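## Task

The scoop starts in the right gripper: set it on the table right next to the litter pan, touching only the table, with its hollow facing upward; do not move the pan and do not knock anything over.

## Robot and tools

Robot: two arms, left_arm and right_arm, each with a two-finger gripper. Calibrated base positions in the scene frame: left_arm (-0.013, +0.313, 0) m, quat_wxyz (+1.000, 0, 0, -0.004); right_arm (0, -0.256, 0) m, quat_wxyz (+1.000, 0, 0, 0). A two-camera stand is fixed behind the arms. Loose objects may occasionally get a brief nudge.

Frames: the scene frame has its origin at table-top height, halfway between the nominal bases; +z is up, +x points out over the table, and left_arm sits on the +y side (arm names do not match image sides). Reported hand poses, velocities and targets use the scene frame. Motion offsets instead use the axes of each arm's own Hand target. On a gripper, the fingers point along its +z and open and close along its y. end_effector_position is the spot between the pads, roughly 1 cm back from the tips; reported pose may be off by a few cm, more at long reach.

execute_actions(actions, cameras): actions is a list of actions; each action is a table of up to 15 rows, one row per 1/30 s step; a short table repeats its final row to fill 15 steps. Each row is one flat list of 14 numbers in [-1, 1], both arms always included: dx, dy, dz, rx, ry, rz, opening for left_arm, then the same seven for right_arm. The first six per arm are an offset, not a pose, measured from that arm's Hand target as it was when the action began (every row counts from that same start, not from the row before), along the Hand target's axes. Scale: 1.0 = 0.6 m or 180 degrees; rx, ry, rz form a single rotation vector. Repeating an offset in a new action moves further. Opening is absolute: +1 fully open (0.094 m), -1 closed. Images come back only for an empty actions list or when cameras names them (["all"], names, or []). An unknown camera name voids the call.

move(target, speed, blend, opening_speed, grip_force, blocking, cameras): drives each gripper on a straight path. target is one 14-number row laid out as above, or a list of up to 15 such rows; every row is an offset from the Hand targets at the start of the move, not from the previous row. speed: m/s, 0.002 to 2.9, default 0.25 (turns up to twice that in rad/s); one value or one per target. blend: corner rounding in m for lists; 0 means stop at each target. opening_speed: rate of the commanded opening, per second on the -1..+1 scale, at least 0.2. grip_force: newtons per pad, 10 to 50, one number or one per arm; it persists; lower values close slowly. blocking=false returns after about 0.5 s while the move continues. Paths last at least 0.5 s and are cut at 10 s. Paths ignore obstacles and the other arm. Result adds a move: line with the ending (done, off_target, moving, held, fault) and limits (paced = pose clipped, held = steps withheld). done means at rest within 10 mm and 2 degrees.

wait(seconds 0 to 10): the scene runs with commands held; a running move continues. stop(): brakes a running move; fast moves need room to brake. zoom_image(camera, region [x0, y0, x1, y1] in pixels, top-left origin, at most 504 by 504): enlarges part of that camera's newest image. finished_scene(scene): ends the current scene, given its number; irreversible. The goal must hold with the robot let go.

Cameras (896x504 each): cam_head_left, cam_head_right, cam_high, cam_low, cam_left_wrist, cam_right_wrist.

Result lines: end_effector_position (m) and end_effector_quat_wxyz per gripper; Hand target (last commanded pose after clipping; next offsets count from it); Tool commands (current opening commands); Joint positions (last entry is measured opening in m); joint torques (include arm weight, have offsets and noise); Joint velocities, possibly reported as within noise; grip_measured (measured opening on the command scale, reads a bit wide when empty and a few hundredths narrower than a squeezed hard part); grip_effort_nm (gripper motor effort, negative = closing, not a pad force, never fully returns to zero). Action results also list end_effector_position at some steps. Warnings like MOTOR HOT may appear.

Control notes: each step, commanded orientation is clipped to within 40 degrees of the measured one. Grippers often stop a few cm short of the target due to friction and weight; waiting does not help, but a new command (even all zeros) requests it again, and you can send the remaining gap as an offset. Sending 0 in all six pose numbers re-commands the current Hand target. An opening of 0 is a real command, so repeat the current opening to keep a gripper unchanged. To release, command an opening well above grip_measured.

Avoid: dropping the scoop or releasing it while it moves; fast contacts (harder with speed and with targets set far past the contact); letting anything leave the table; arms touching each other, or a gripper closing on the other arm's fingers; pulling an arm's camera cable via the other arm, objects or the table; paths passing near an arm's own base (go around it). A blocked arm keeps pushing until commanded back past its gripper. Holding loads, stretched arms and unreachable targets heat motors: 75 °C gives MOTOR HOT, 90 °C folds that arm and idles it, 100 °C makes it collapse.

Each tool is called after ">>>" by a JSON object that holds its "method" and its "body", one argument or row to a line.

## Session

>>> {"method": "execute_actions", "body": {
  "actions": []
}}

Scene clock: 0.00 s.
left_arm: end_effector_position=(+0.3619, +0.3581, +0.4821) grip_measured=+1.000 grip_effort_nm=n/a end_effector_quat_wxyz=(+0.724, +0.128, +0.648, +0.199) | right_arm: end_effector_position=(+0.3702, -0.4982, +0.2771) grip_measured=-0.594 grip_effort_nm=n/a end_effector_quat_wxyz=(+0.298, -0.516, +0.633, -0.494)
Joint positions: left_arm=[0.166 1.088 1.247 -0.032 0.085 0.452 0.094] | right_arm=[-0.725 1.352 1.058 -0.071 -0.357 -1.845 0.019]
Joint velocities: within noise
Joint torques (N m): no reading
Heat: left arm: 33 °C; right arm: 36 °C.
Hand target: left_arm +0.3571, +0.3574, +0.4921; +0.732, +0.125, +0.639, +0.200 | right_arm +0.3713, -0.4973, +0.2975; +0.307, -0.509, +0.620, -0.512
Tool commands: left_gripper/opening=+1.0 right_gripper/opening=-0.980928

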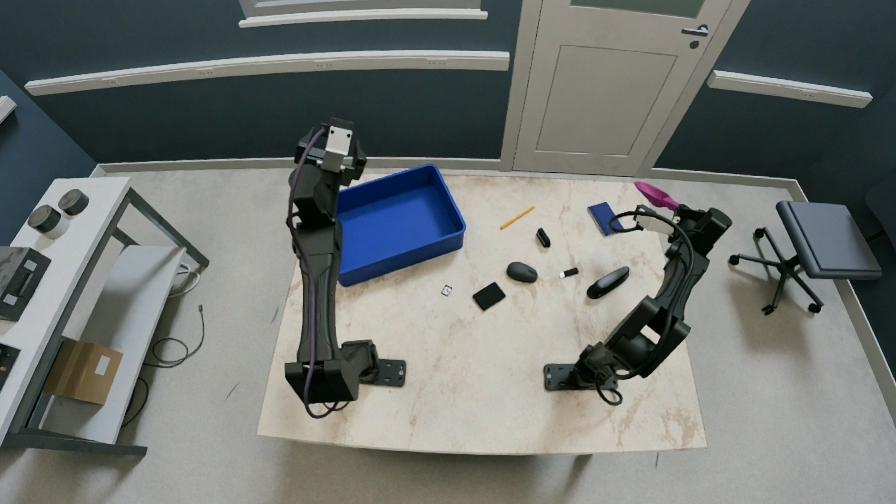

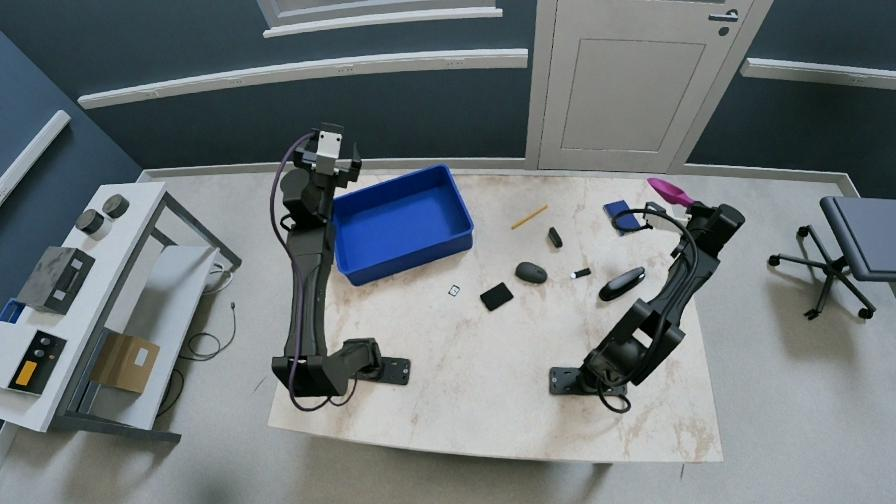

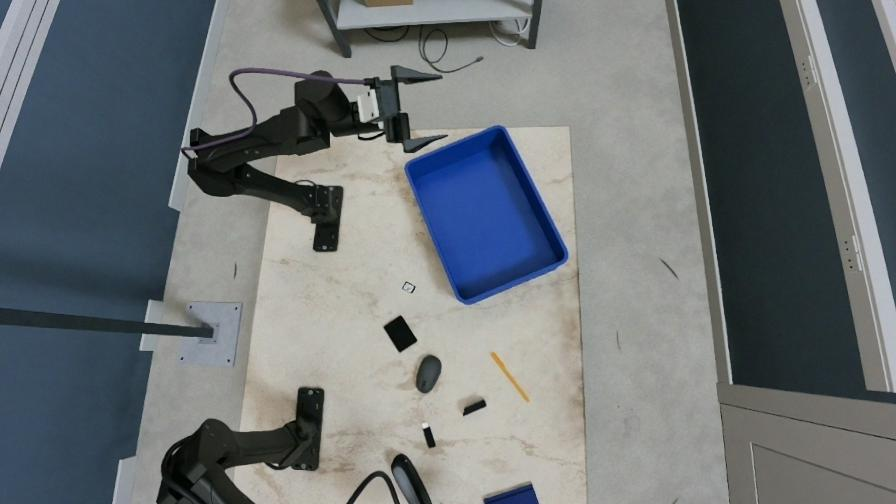

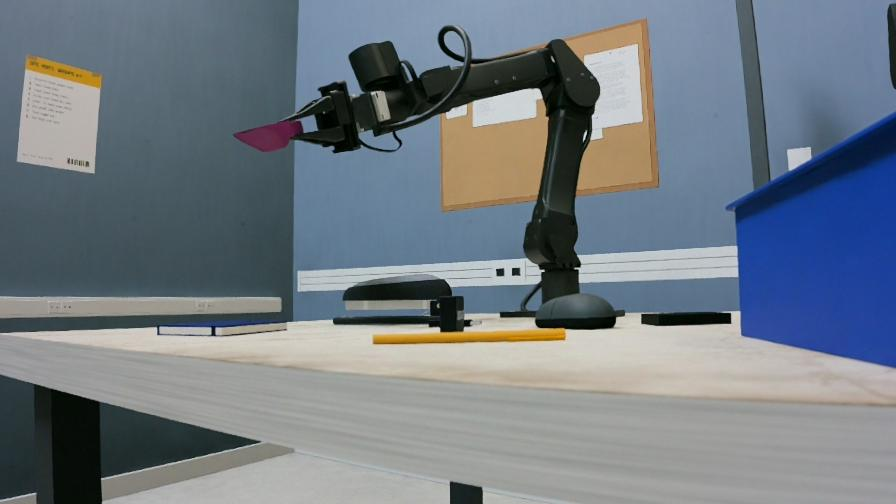

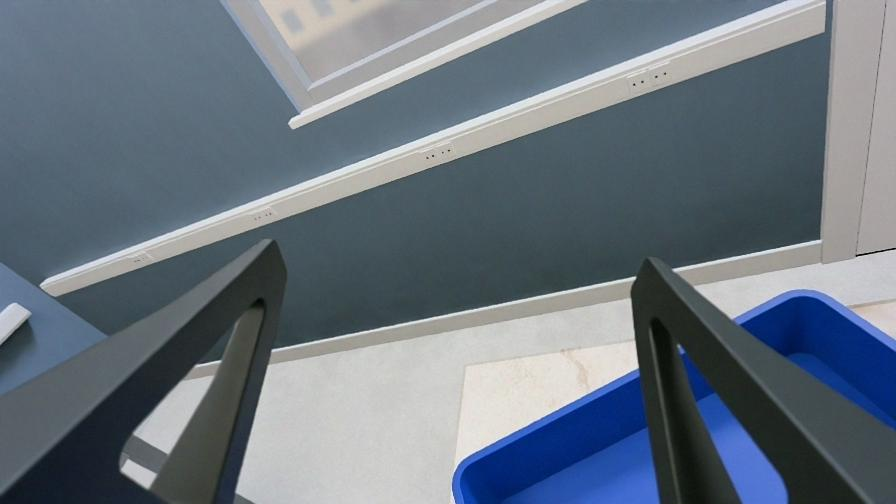

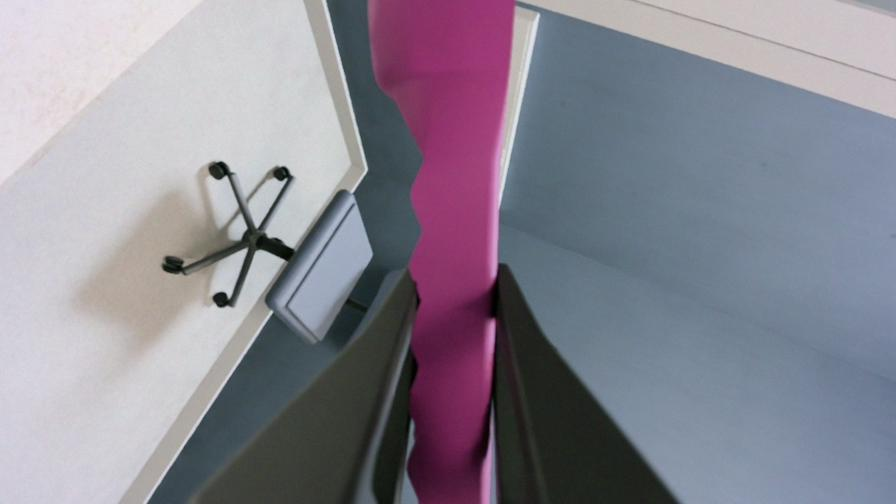

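>>> {"method": "zoom_image", "body": {
  "camera": "cam_head_left",
  "region": [580, 150, 760, 260]
}}

>>> {"method": "zoom_image", "body": {
  "camera": "cam_low",
  "region": [200, 60, 420, 190]
}}

Scaled by 2.800.

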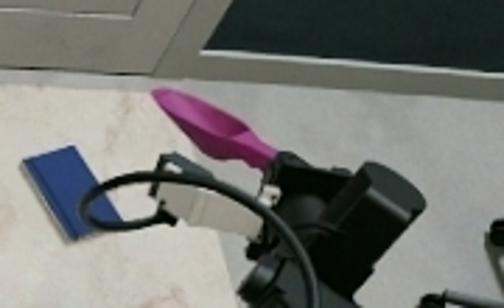

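Scaled by 2.291.

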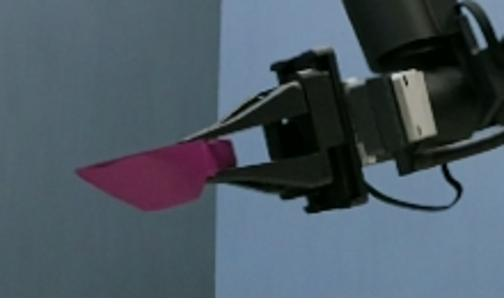

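>>> {"method": "move", "body": {
  "target": [
    [0,0,0,0,0,0,1,-0.9323,0.1037,-0.3485,-0.0551,-0.4798,-0.0971,-0.980928]
  ],
  "speed": 0.35,
  "cameras": ["cam_high", "cam_low", "cam_right_wrist"]
}}

Scene clock: 224.63 s.
left_arm: end_effector_position=(+0.3619, +0.3581, +0.4821) grip_measured=+1.000 grip_effort_nm=0.00 end_effector_quat_wxyz=(+0.724, +0.128, +0.648, +0.199) | right_arm: end_effector_position=(+0.3224, +0.0875, +0.2033) grip_measured=-0.594 grip_effort_nm=-1.03 end_effector_quat_wxyz=(-0.511, +0.833, -0.213, +0.017)
Joint positions: left_arm=[0.166 1.088 1.247 -0.032 0.085 0.452 0.094] | right_arm=[0.599 1.621 1.172 -0.163 -0.592 -1.729 0.019]
Joint torques (N m): left_arm=[-0.06 -4.07 7.75 1.79 -0.04 -0.08] | right_arm=[0.06 -6.42 9.96 1.91 -0.53 0.17]
Heat: left arm: 43 °C; right arm: 44 °C.
Hand target: left_arm +0.3571, +0.3574, +0.4921; +0.732, +0.125, +0.639, +0.200 | right_arm +0.3271, +0.0964, +0.2200; -0.531, +0.822, -0.204, +0.014
Off the commanded pose: left_arm 0.011 m, 2 deg | right_arm 0.019 m, 3 deg.
move: off_target (left_arm, right_arm)
Images, in order (width x height): cam_high 896x504, cam_low 896x504, cam_right_wrist 896x504.

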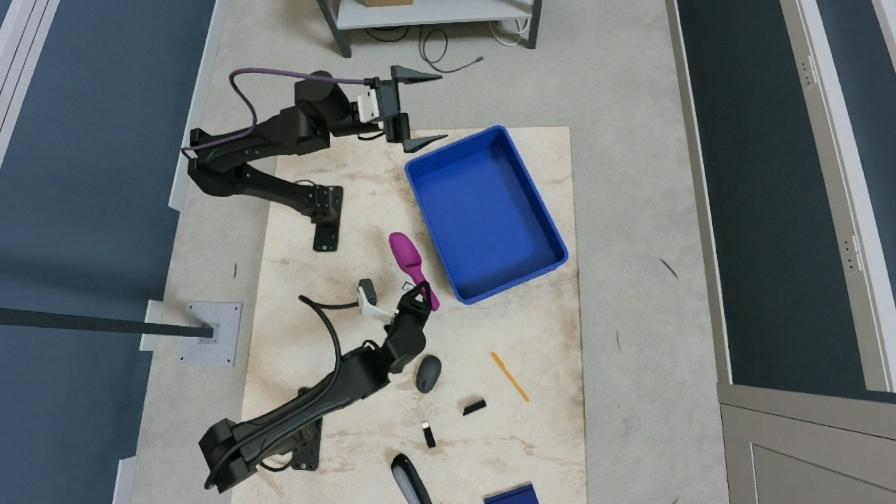

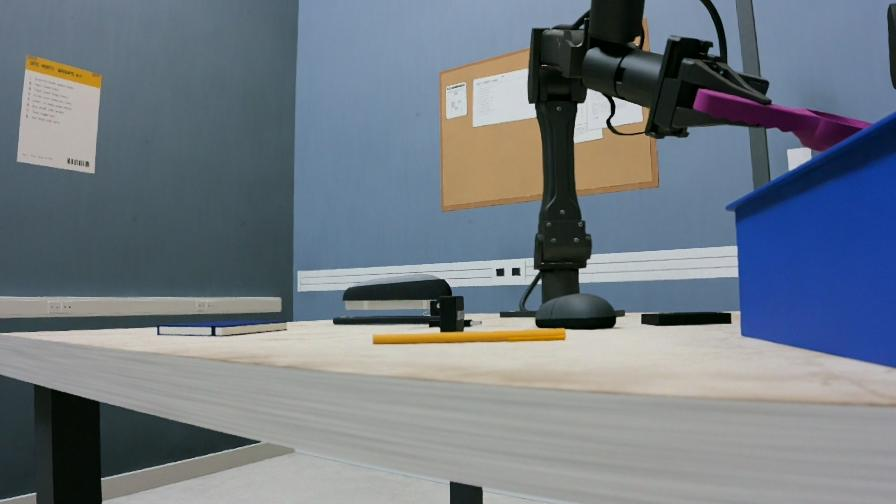

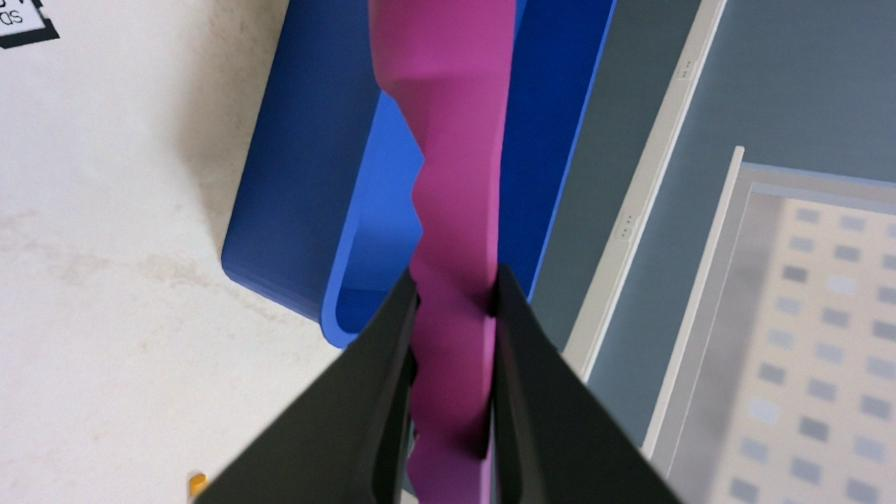

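>>> {"method": "move", "body": {
  "target": [
    [0,0,0,0,0,0,1,0.0557,0.2042,0.1115,0.0267,0.0122,0.0349,-0.980928]
  ],
  "speed": 0.2,
  "cameras": ["cam_high", "cam_right_wrist", "cam_low"]
}}

Scene clock: 274.00 s.
left_arm: end_effector_position=(+0.3619, +0.3581, +0.4821) grip_measured=+1.000 grip_effort_nm=0.00 end_effector_quat_wxyz=(+0.724, +0.128, +0.648, +0.199) | right_arm: end_effector_position=(+0.3357, +0.0939, +0.0764) grip_measured=-0.594 grip_effort_nm=-1.03 end_effector_quat_wxyz=(-0.554, +0.791, -0.259, +0.018)
Joint positions: left_arm=[0.166 1.088 1.247 -0.032 0.085 0.452 0.094] | right_arm=[0.603 1.917 0.831 0.612 -0.565 -1.556 0.019]
Joint torques (N m): left_arm=[-0.09 -4.11 7.72 1.78 -0.06 -0.09] | right_arm=[0.76 -6.99 5.65 2.08 -0.26 0.24]
Heat: left arm: 44 °C; right arm: 43 °C.
Hand target: left_arm +0.3571, +0.3574, +0.4921; +0.732, +0.125, +0.639, +0.200 | right_arm +0.3343, +0.0997, +0.0765; -0.561, +0.786, -0.258, +0.009
Off the commanded pose: left_arm 0.011 m, 2 deg | right_arm 0.006 m, 1 deg.
move: off_target (left_arm)
Images, in order (width x height): cam_high 896x504, cam_low 896x504, cam_right_wrist 896x504.

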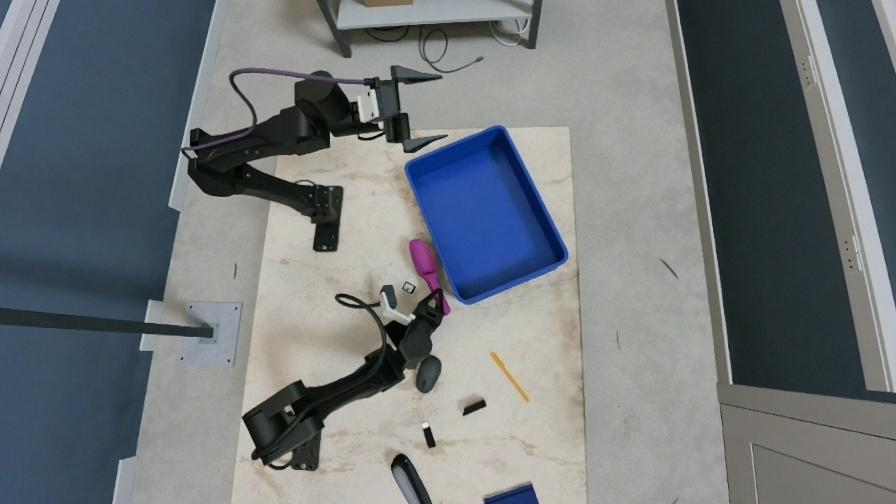

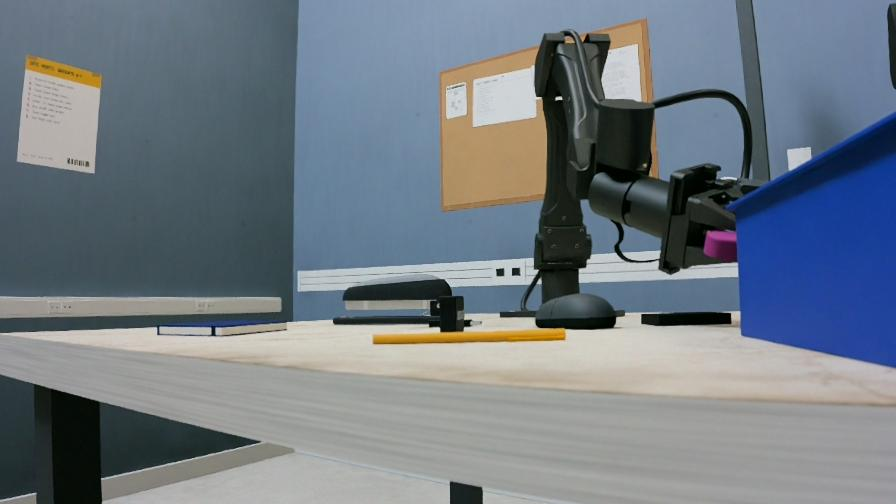

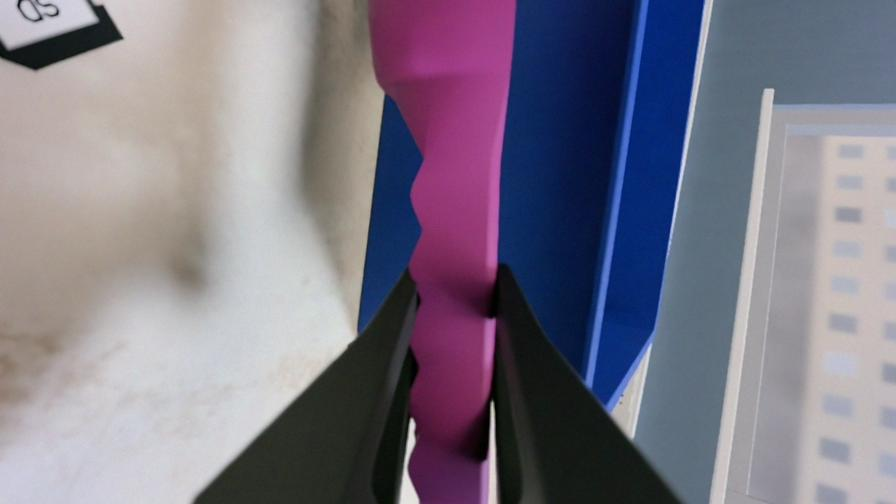

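>>> {"method": "move", "body": {
  "target": [
    [0,0,0,0,0,0,1,0.0158,0.0510,0.0212,0,0,0,-0.980928]
  ],
  "speed": 0.08,
  "cameras": []
}}

Scene clock: 290.63 s.
left_arm: end_effector_position=(+0.3619, +0.3581, +0.4821) grip_measured=+1.000 grip_effort_nm=0.00 end_effector_quat_wxyz=(+0.724, +0.128, +0.648, +0.199) | right_arm: end_effector_position=(+0.3373, +0.0949, +0.0424) grip_measured=-0.594 grip_effort_nm=-1.03 end_effector_quat_wxyz=(-0.554, +0.791, -0.259, +0.019)
Joint positions: left_arm=[0.166 1.088 1.247 -0.032 0.085 0.452 0.094] | right_arm=[0.603 2.039 0.813 0.754 -0.564 -1.556 0.019]
Joint torques (N m): left_arm=[-0.05 -4.07 7.71 1.79 -0.05 -0.07] | right_arm=[0.77 -7.6 4.64 2.1 -0.28 0.23]
Heat: left arm: 44 °C; right arm: 44 °C.
Hand target: left_arm +0.3571, +0.3574, +0.4921; +0.732, +0.125, +0.639, +0.200 | right_arm +0.3343, +0.0996, +0.0419; -0.561, +0.786, -0.258, +0.009
Off the commanded pose: left_arm 0.011 m, 2 deg | right_arm 0.006 m, 2 deg.
move: off_target (left_arm)
No camera images: "cameras" was empty.

>>> {"method": "move", "body": {
  "target": [
    [0,0,0,0,0,0,1,0.0037,0.0118,0.0049,0,0,0,-0.980928]
  ],
  "speed": 0.05,
  "cameras": ["cam_right_wrist", "cam_low"]
}}

Scene clock: 296.63 s.
left_arm: end_effector_position=(+0.3619, +0.3581, +0.4821) grip_measured=+1.000 grip_effort_nm=0.00 end_effector_quat_wxyz=(+0.724, +0.128, +0.648, +0.199) | right_arm: end_effector_position=(+0.3382, +0.0955, +0.0367) grip_measured=-0.594 grip_effort_nm=-1.03 end_effector_quat_wxyz=(-0.556, +0.790, -0.258, +0.020)
Joint positions: left_arm=[0.166 1.088 1.247 -0.032 0.085 0.452 0.094] | right_arm=[0.603 2.065 0.813 0.785 -0.564 -1.556 0.019]
Joint torques (N m): left_arm=[-0.1 -4.05 7.73 1.78 -0.03 -0.06] | right_arm=[0.76 -7.45 4.37 2.09 -0.27 0.21]
Heat: left arm: 44 °C; right arm: 44 °C.
Hand target: left_arm +0.3571, +0.3574, +0.4921; +0.732, +0.125, +0.639, +0.200 | right_arm +0.3343, +0.0996, +0.0339; -0.561, +0.786, -0.258, +0.009
Off the commanded pose: left_arm 0.011 m, 2 deg | right_arm 0.006 m, 2 deg.
move: off_target (left_arm)
Images, in order (width x height): cam_low 896x504, cam_right_wrist 896x504.

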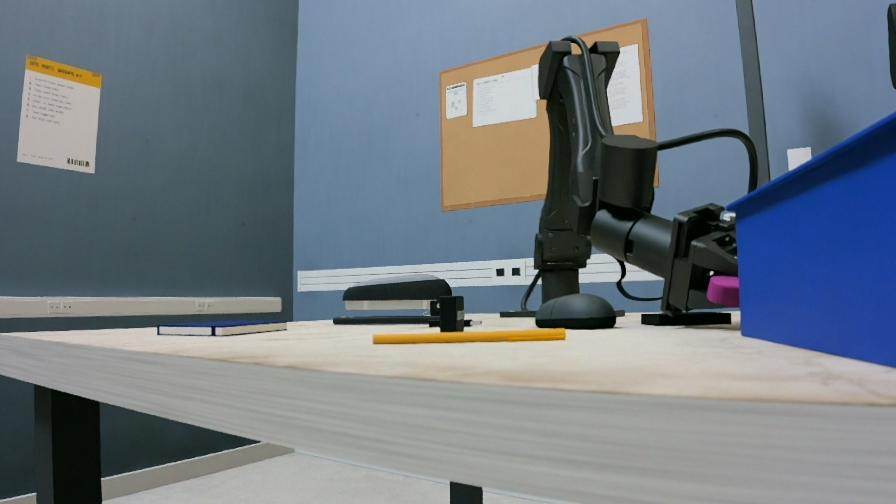

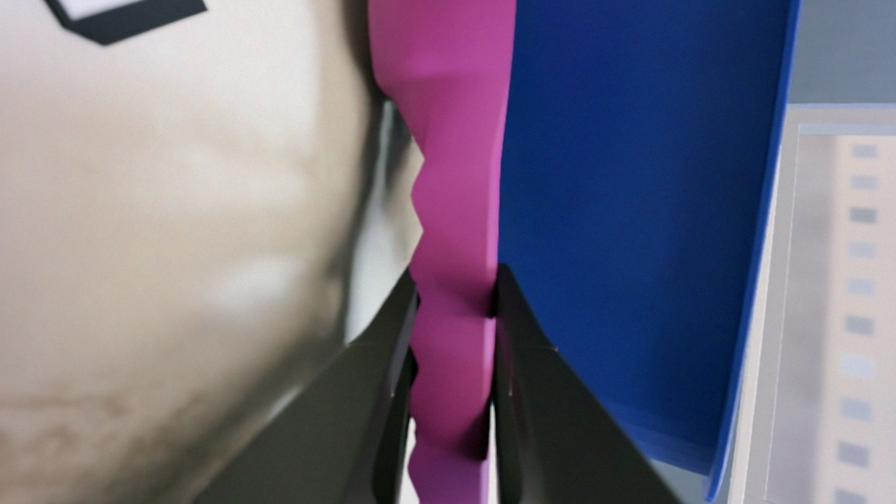

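>>> {"method": "move", "body": {
  "target": [
    [0,0,0,0,0,0,1,0.0023,0.0074,0.0031,0,0,0,-0.980928]
  ],
  "speed": 0.05,
  "cameras": []
}}

Scene clock: 301.63 s.
left_arm: end_effector_position=(+0.3619, +0.3581, +0.4821) grip_measured=+1.000 grip_effort_nm=0.00 end_effector_quat_wxyz=(+0.724, +0.128, +0.648, +0.199) | right_arm: end_effector_position=(+0.3396, +0.0965, +0.0353) grip_measured=-0.594 grip_effort_nm=-1.03 end_effector_quat_wxyz=(-0.561, +0.787, -0.255, +0.023)
Joint positions: left_arm=[0.166 1.088 1.247 -0.032 0.085 0.452 0.094] | right_arm=[0.603 2.082 0.813 0.816 -0.564 -1.553 0.019]
Joint torques (N m): left_arm=[-0.01 -4.15 7.71 1.79 -0.03 -0.07] | right_arm=[0.8 -7.24 4.19 1.98 -0.27 0.2]
Heat: left arm: 44 °C; right arm: 45 °C.
Hand target: left_arm +0.3571, +0.3574, +0.4921; +0.732, +0.125, +0.639, +0.200 | right_arm +0.3343, +0.0996, +0.0290; -0.561, +0.786, -0.258, +0.009
Off the commanded pose: left_arm 0.011 m, 2 deg | right_arm 0.009 m, 2 deg.
move: off_target (left_arm)
No camera images: "cameras" was empty.

>>> {"method": "move", "body": {
  "target": [
    [0,0,0,0,0,0,1,-0.0016,-0.0052,-0.0022,0,0,0,-0.980928],
    [0,0,0,0,0,0,1,-0.0016,-0.0052,-0.0022,0,0,0,-0.40]
  ],
  "speed": 0.05,
  "opening_speed": 0.3,
  "cameras": ["cam_high", "cam_right_wrist"]
}}

Scene clock: 315.53 s.
left_arm: end_effector_position=(+0.3619, +0.3581, +0.4821) grip_measured=+1.000 grip_effort_nm=0.00 end_effector_quat_wxyz=(+0.724, +0.128, +0.648, +0.199) | right_arm: end_effector_position=(+0.3396, +0.0965, +0.0353) grip_measured=-0.402 grip_effort_nm=0.11 end_effector_quat_wxyz=(-0.561, +0.787, -0.255, +0.023)
Joint positions: left_arm=[0.166 1.088 1.247 -0.032 0.085 0.452 0.094] | right_arm=[0.603 2.082 0.813 0.816 -0.564 -1.553 0.028]
Joint torques (N m): left_arm=[-0.02 -4.12 7.69 1.78 -0.04 -0.06] | right_arm=[0.75 -8.36 4.27 1.83 -0.27 0.2]
Heat: left arm: 44 °C; right arm: 44 °C.
Hand target: left_arm +0.3571, +0.3574, +0.4921; +0.732, +0.125, +0.639, +0.200 | right_arm +0.3343, +0.0996, +0.0325; -0.561, +0.786, -0.258, +0.009
Off the commanded pose: left_arm 0.011 m, 2 deg | right_arm 0.007 m, 2 deg.
move: off_target (left_arm)
Images, in order (width x height): cam_high 896x504, cam_right_wrist 896x504.

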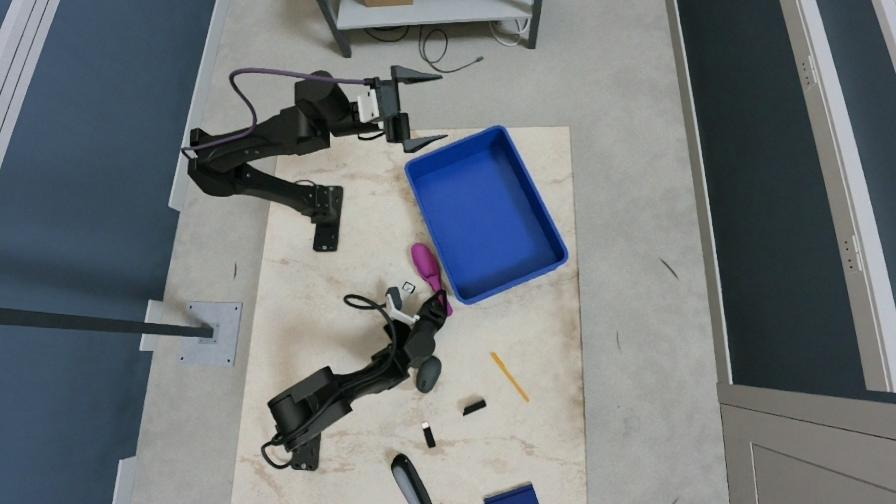

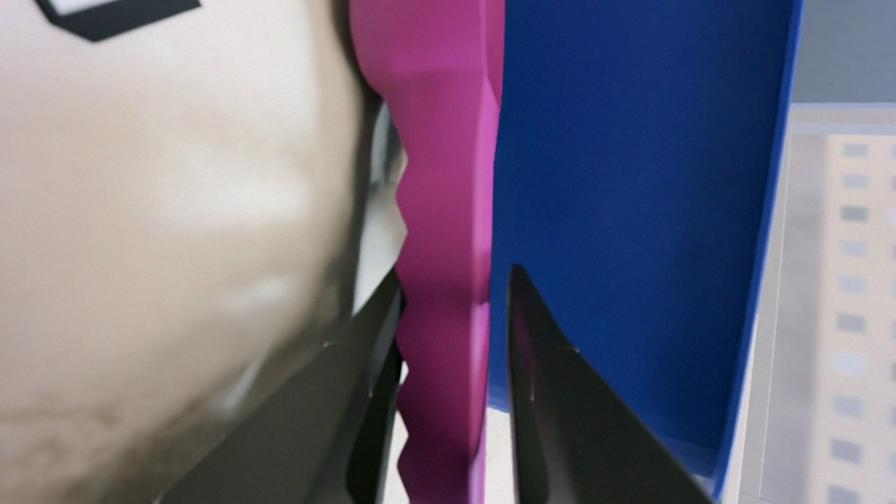

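>>> {"method": "move", "body": {
  "target": [
    [0,0,0,0,0,0,1,0,0,0,0,0,0,-0.2],
    [0,0,0,0,0,0,1,0.0018,0.0059,0.0025,0,0,0,-0.2]
  ],
  "speed": 0.05,
  "opening_speed": 0.3,
  "cameras": ["cam_right_wrist", "cam_high"]
}}

Scene clock: 332.43 s.
left_arm: end_effector_position=(+0.3619, +0.3581, +0.4821) grip_measured=+1.000 grip_effort_nm=-0.01 end_effector_quat_wxyz=(+0.724, +0.128, +0.648, +0.199) | right_arm: end_effector_position=(+0.3396, +0.0965, +0.0353) grip_measured=-0.202 grip_effort_nm=0.11 end_effector_quat_wxyz=(-0.561, +0.787, -0.255, +0.023)
Joint positions: left_arm=[0.166 1.088 1.247 -0.032 0.085 0.452 0.094] | right_arm=[0.603 2.082 0.813 0.816 -0.564 -1.553 0.037]
Joint torques (N m): left_arm=[-0.1 -4.12 7.71 1.79 -0.02 -0.08] | right_arm=[0.75 -7.15 4.12 2 -0.27 0.2]
Heat: left arm: 45 °C; right arm: 44 °C.
Hand target: left_arm +0.3571, +0.3574, +0.4921; +0.732, +0.125, +0.639, +0.200 | right_arm +0.3343, +0.0996, +0.0285; -0.561, +0.786, -0.258, +0.009
Off the commanded pose: left_arm 0.011 m, 2 deg | right_arm 0.009 m, 2 deg.
move: off_target (left_arm)
Images, in order (width x height): cam_high 896x504, cam_right_wrist 896x504.

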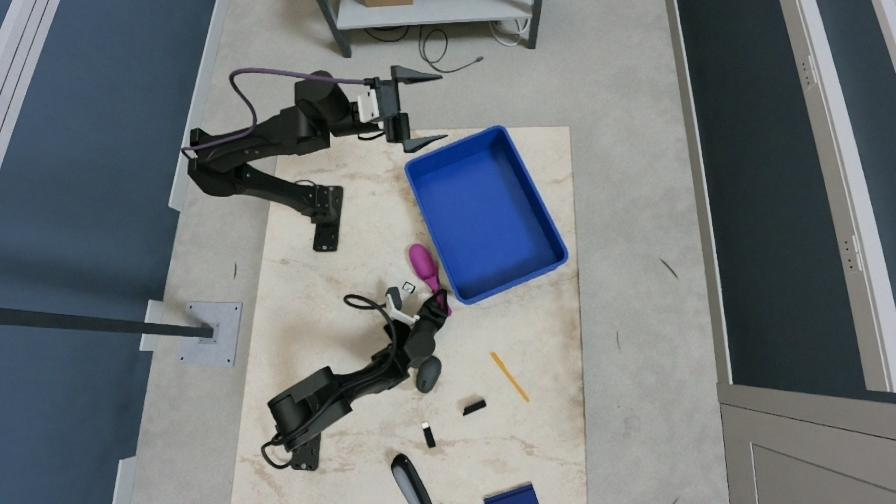

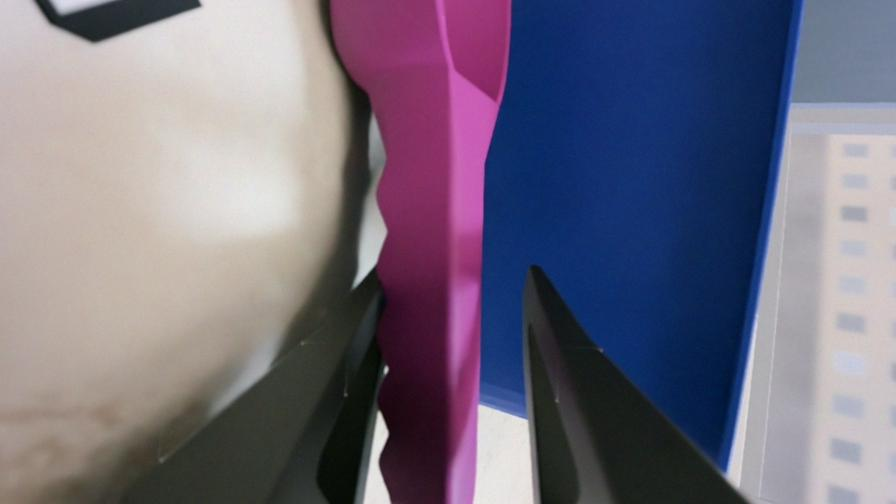

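>>> {"method": "move", "body": {
  "target": [
    [0,0,0,0,0,0,1,0.0008,0.0020,-0.0618,0,0,0,-0.2],
    [0,0,0,0,0,0,1,-0.0218,-0.0720,-0.2588,0,0,0,-0.2]
  ],
  "speed": [0.05, 0.2],
  "blend": [0.01, 0],
  "cameras": ["cam_right_wrist", "cam_high"]
}}

Scene clock: 355.90 s.
left_arm: end_effector_position=(+0.3619, +0.3581, +0.4821) grip_measured=+1.000 grip_effort_nm=0.00 end_effector_quat_wxyz=(+0.724, +0.128, +0.648, +0.199) | right_arm: end_effector_position=(+0.2911, -0.0229, +0.1121) grip_measured=-0.202 grip_effort_nm=0.11 end_effector_quat_wxyz=(-0.548, +0.792, -0.270, +0.007)
Joint positions: left_arm=[0.166 1.088 1.247 -0.032 0.085 0.452 0.094] | right_arm=[0.311 1.468 0.561 0.284 -0.816 -1.737 0.037]
Joint torques (N m): left_arm=[-0.12 -4.14 7.75 1.79 -0.03 -0.05] | right_arm=[-0.53 -7.2 7.39 1.48 -0.54 0.04]
Heat: left arm: 45 °C; right arm: 44 °C.
Hand target: left_arm +0.3571, +0.3574, +0.4921; +0.732, +0.125, +0.639, +0.200 | right_arm +0.2929, -0.0210, +0.1280; -0.561, +0.786, -0.258, +0.009
Off the commanded pose: left_arm 0.011 m, 2 deg | right_arm 0.016 m, 2 deg.
move: off_target (left_arm, right_arm)
Images, in order (width x height): cam_high 896x504, cam_right_wrist 896x504.

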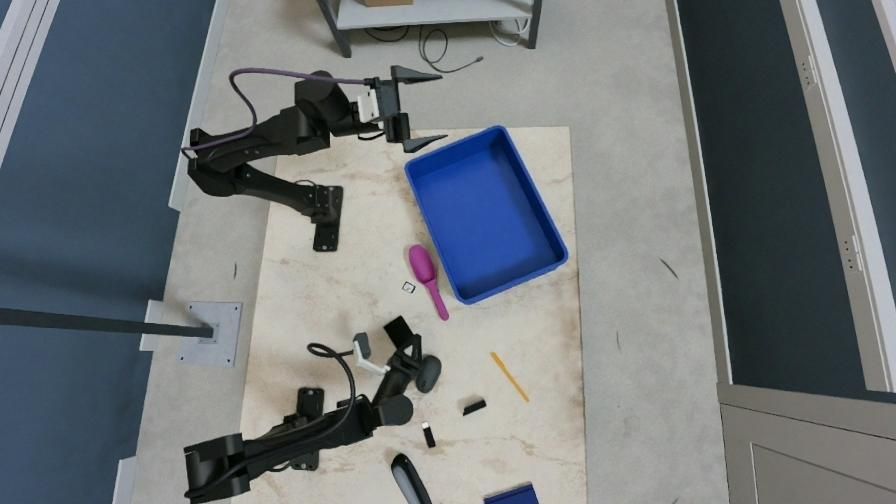

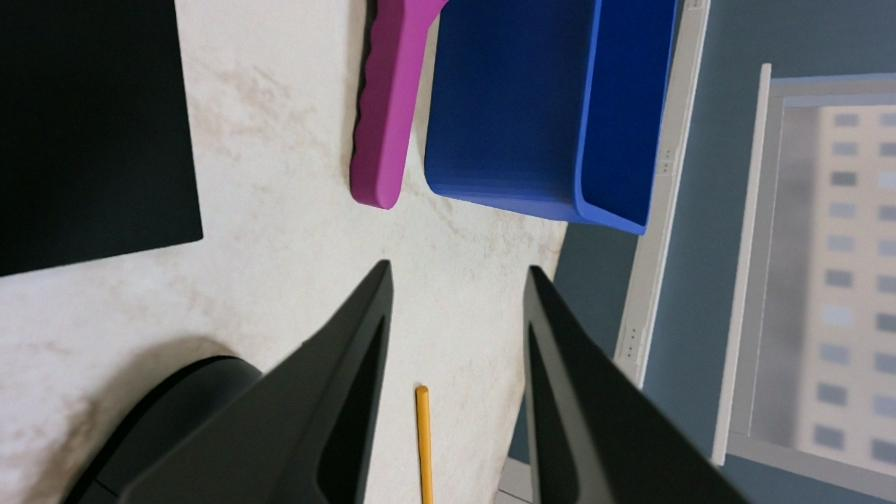

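>>> {"method": "zoom_image", "body": {
  "camera": "cam_high",
  "region": [380, 220, 500, 330]
}}

Scaled by 4.200.

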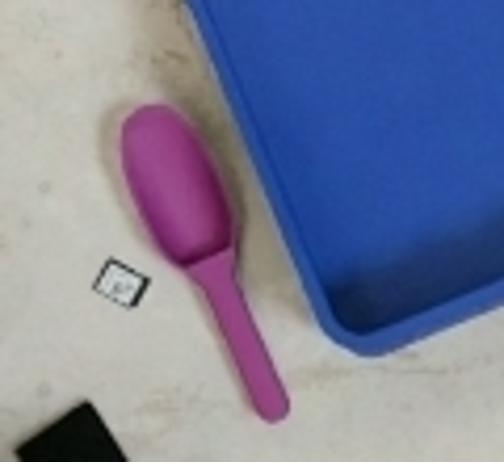

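>>> {"method": "finished_scene", "body": {
  "scene": 2
}}

The scene is finished: the task was done.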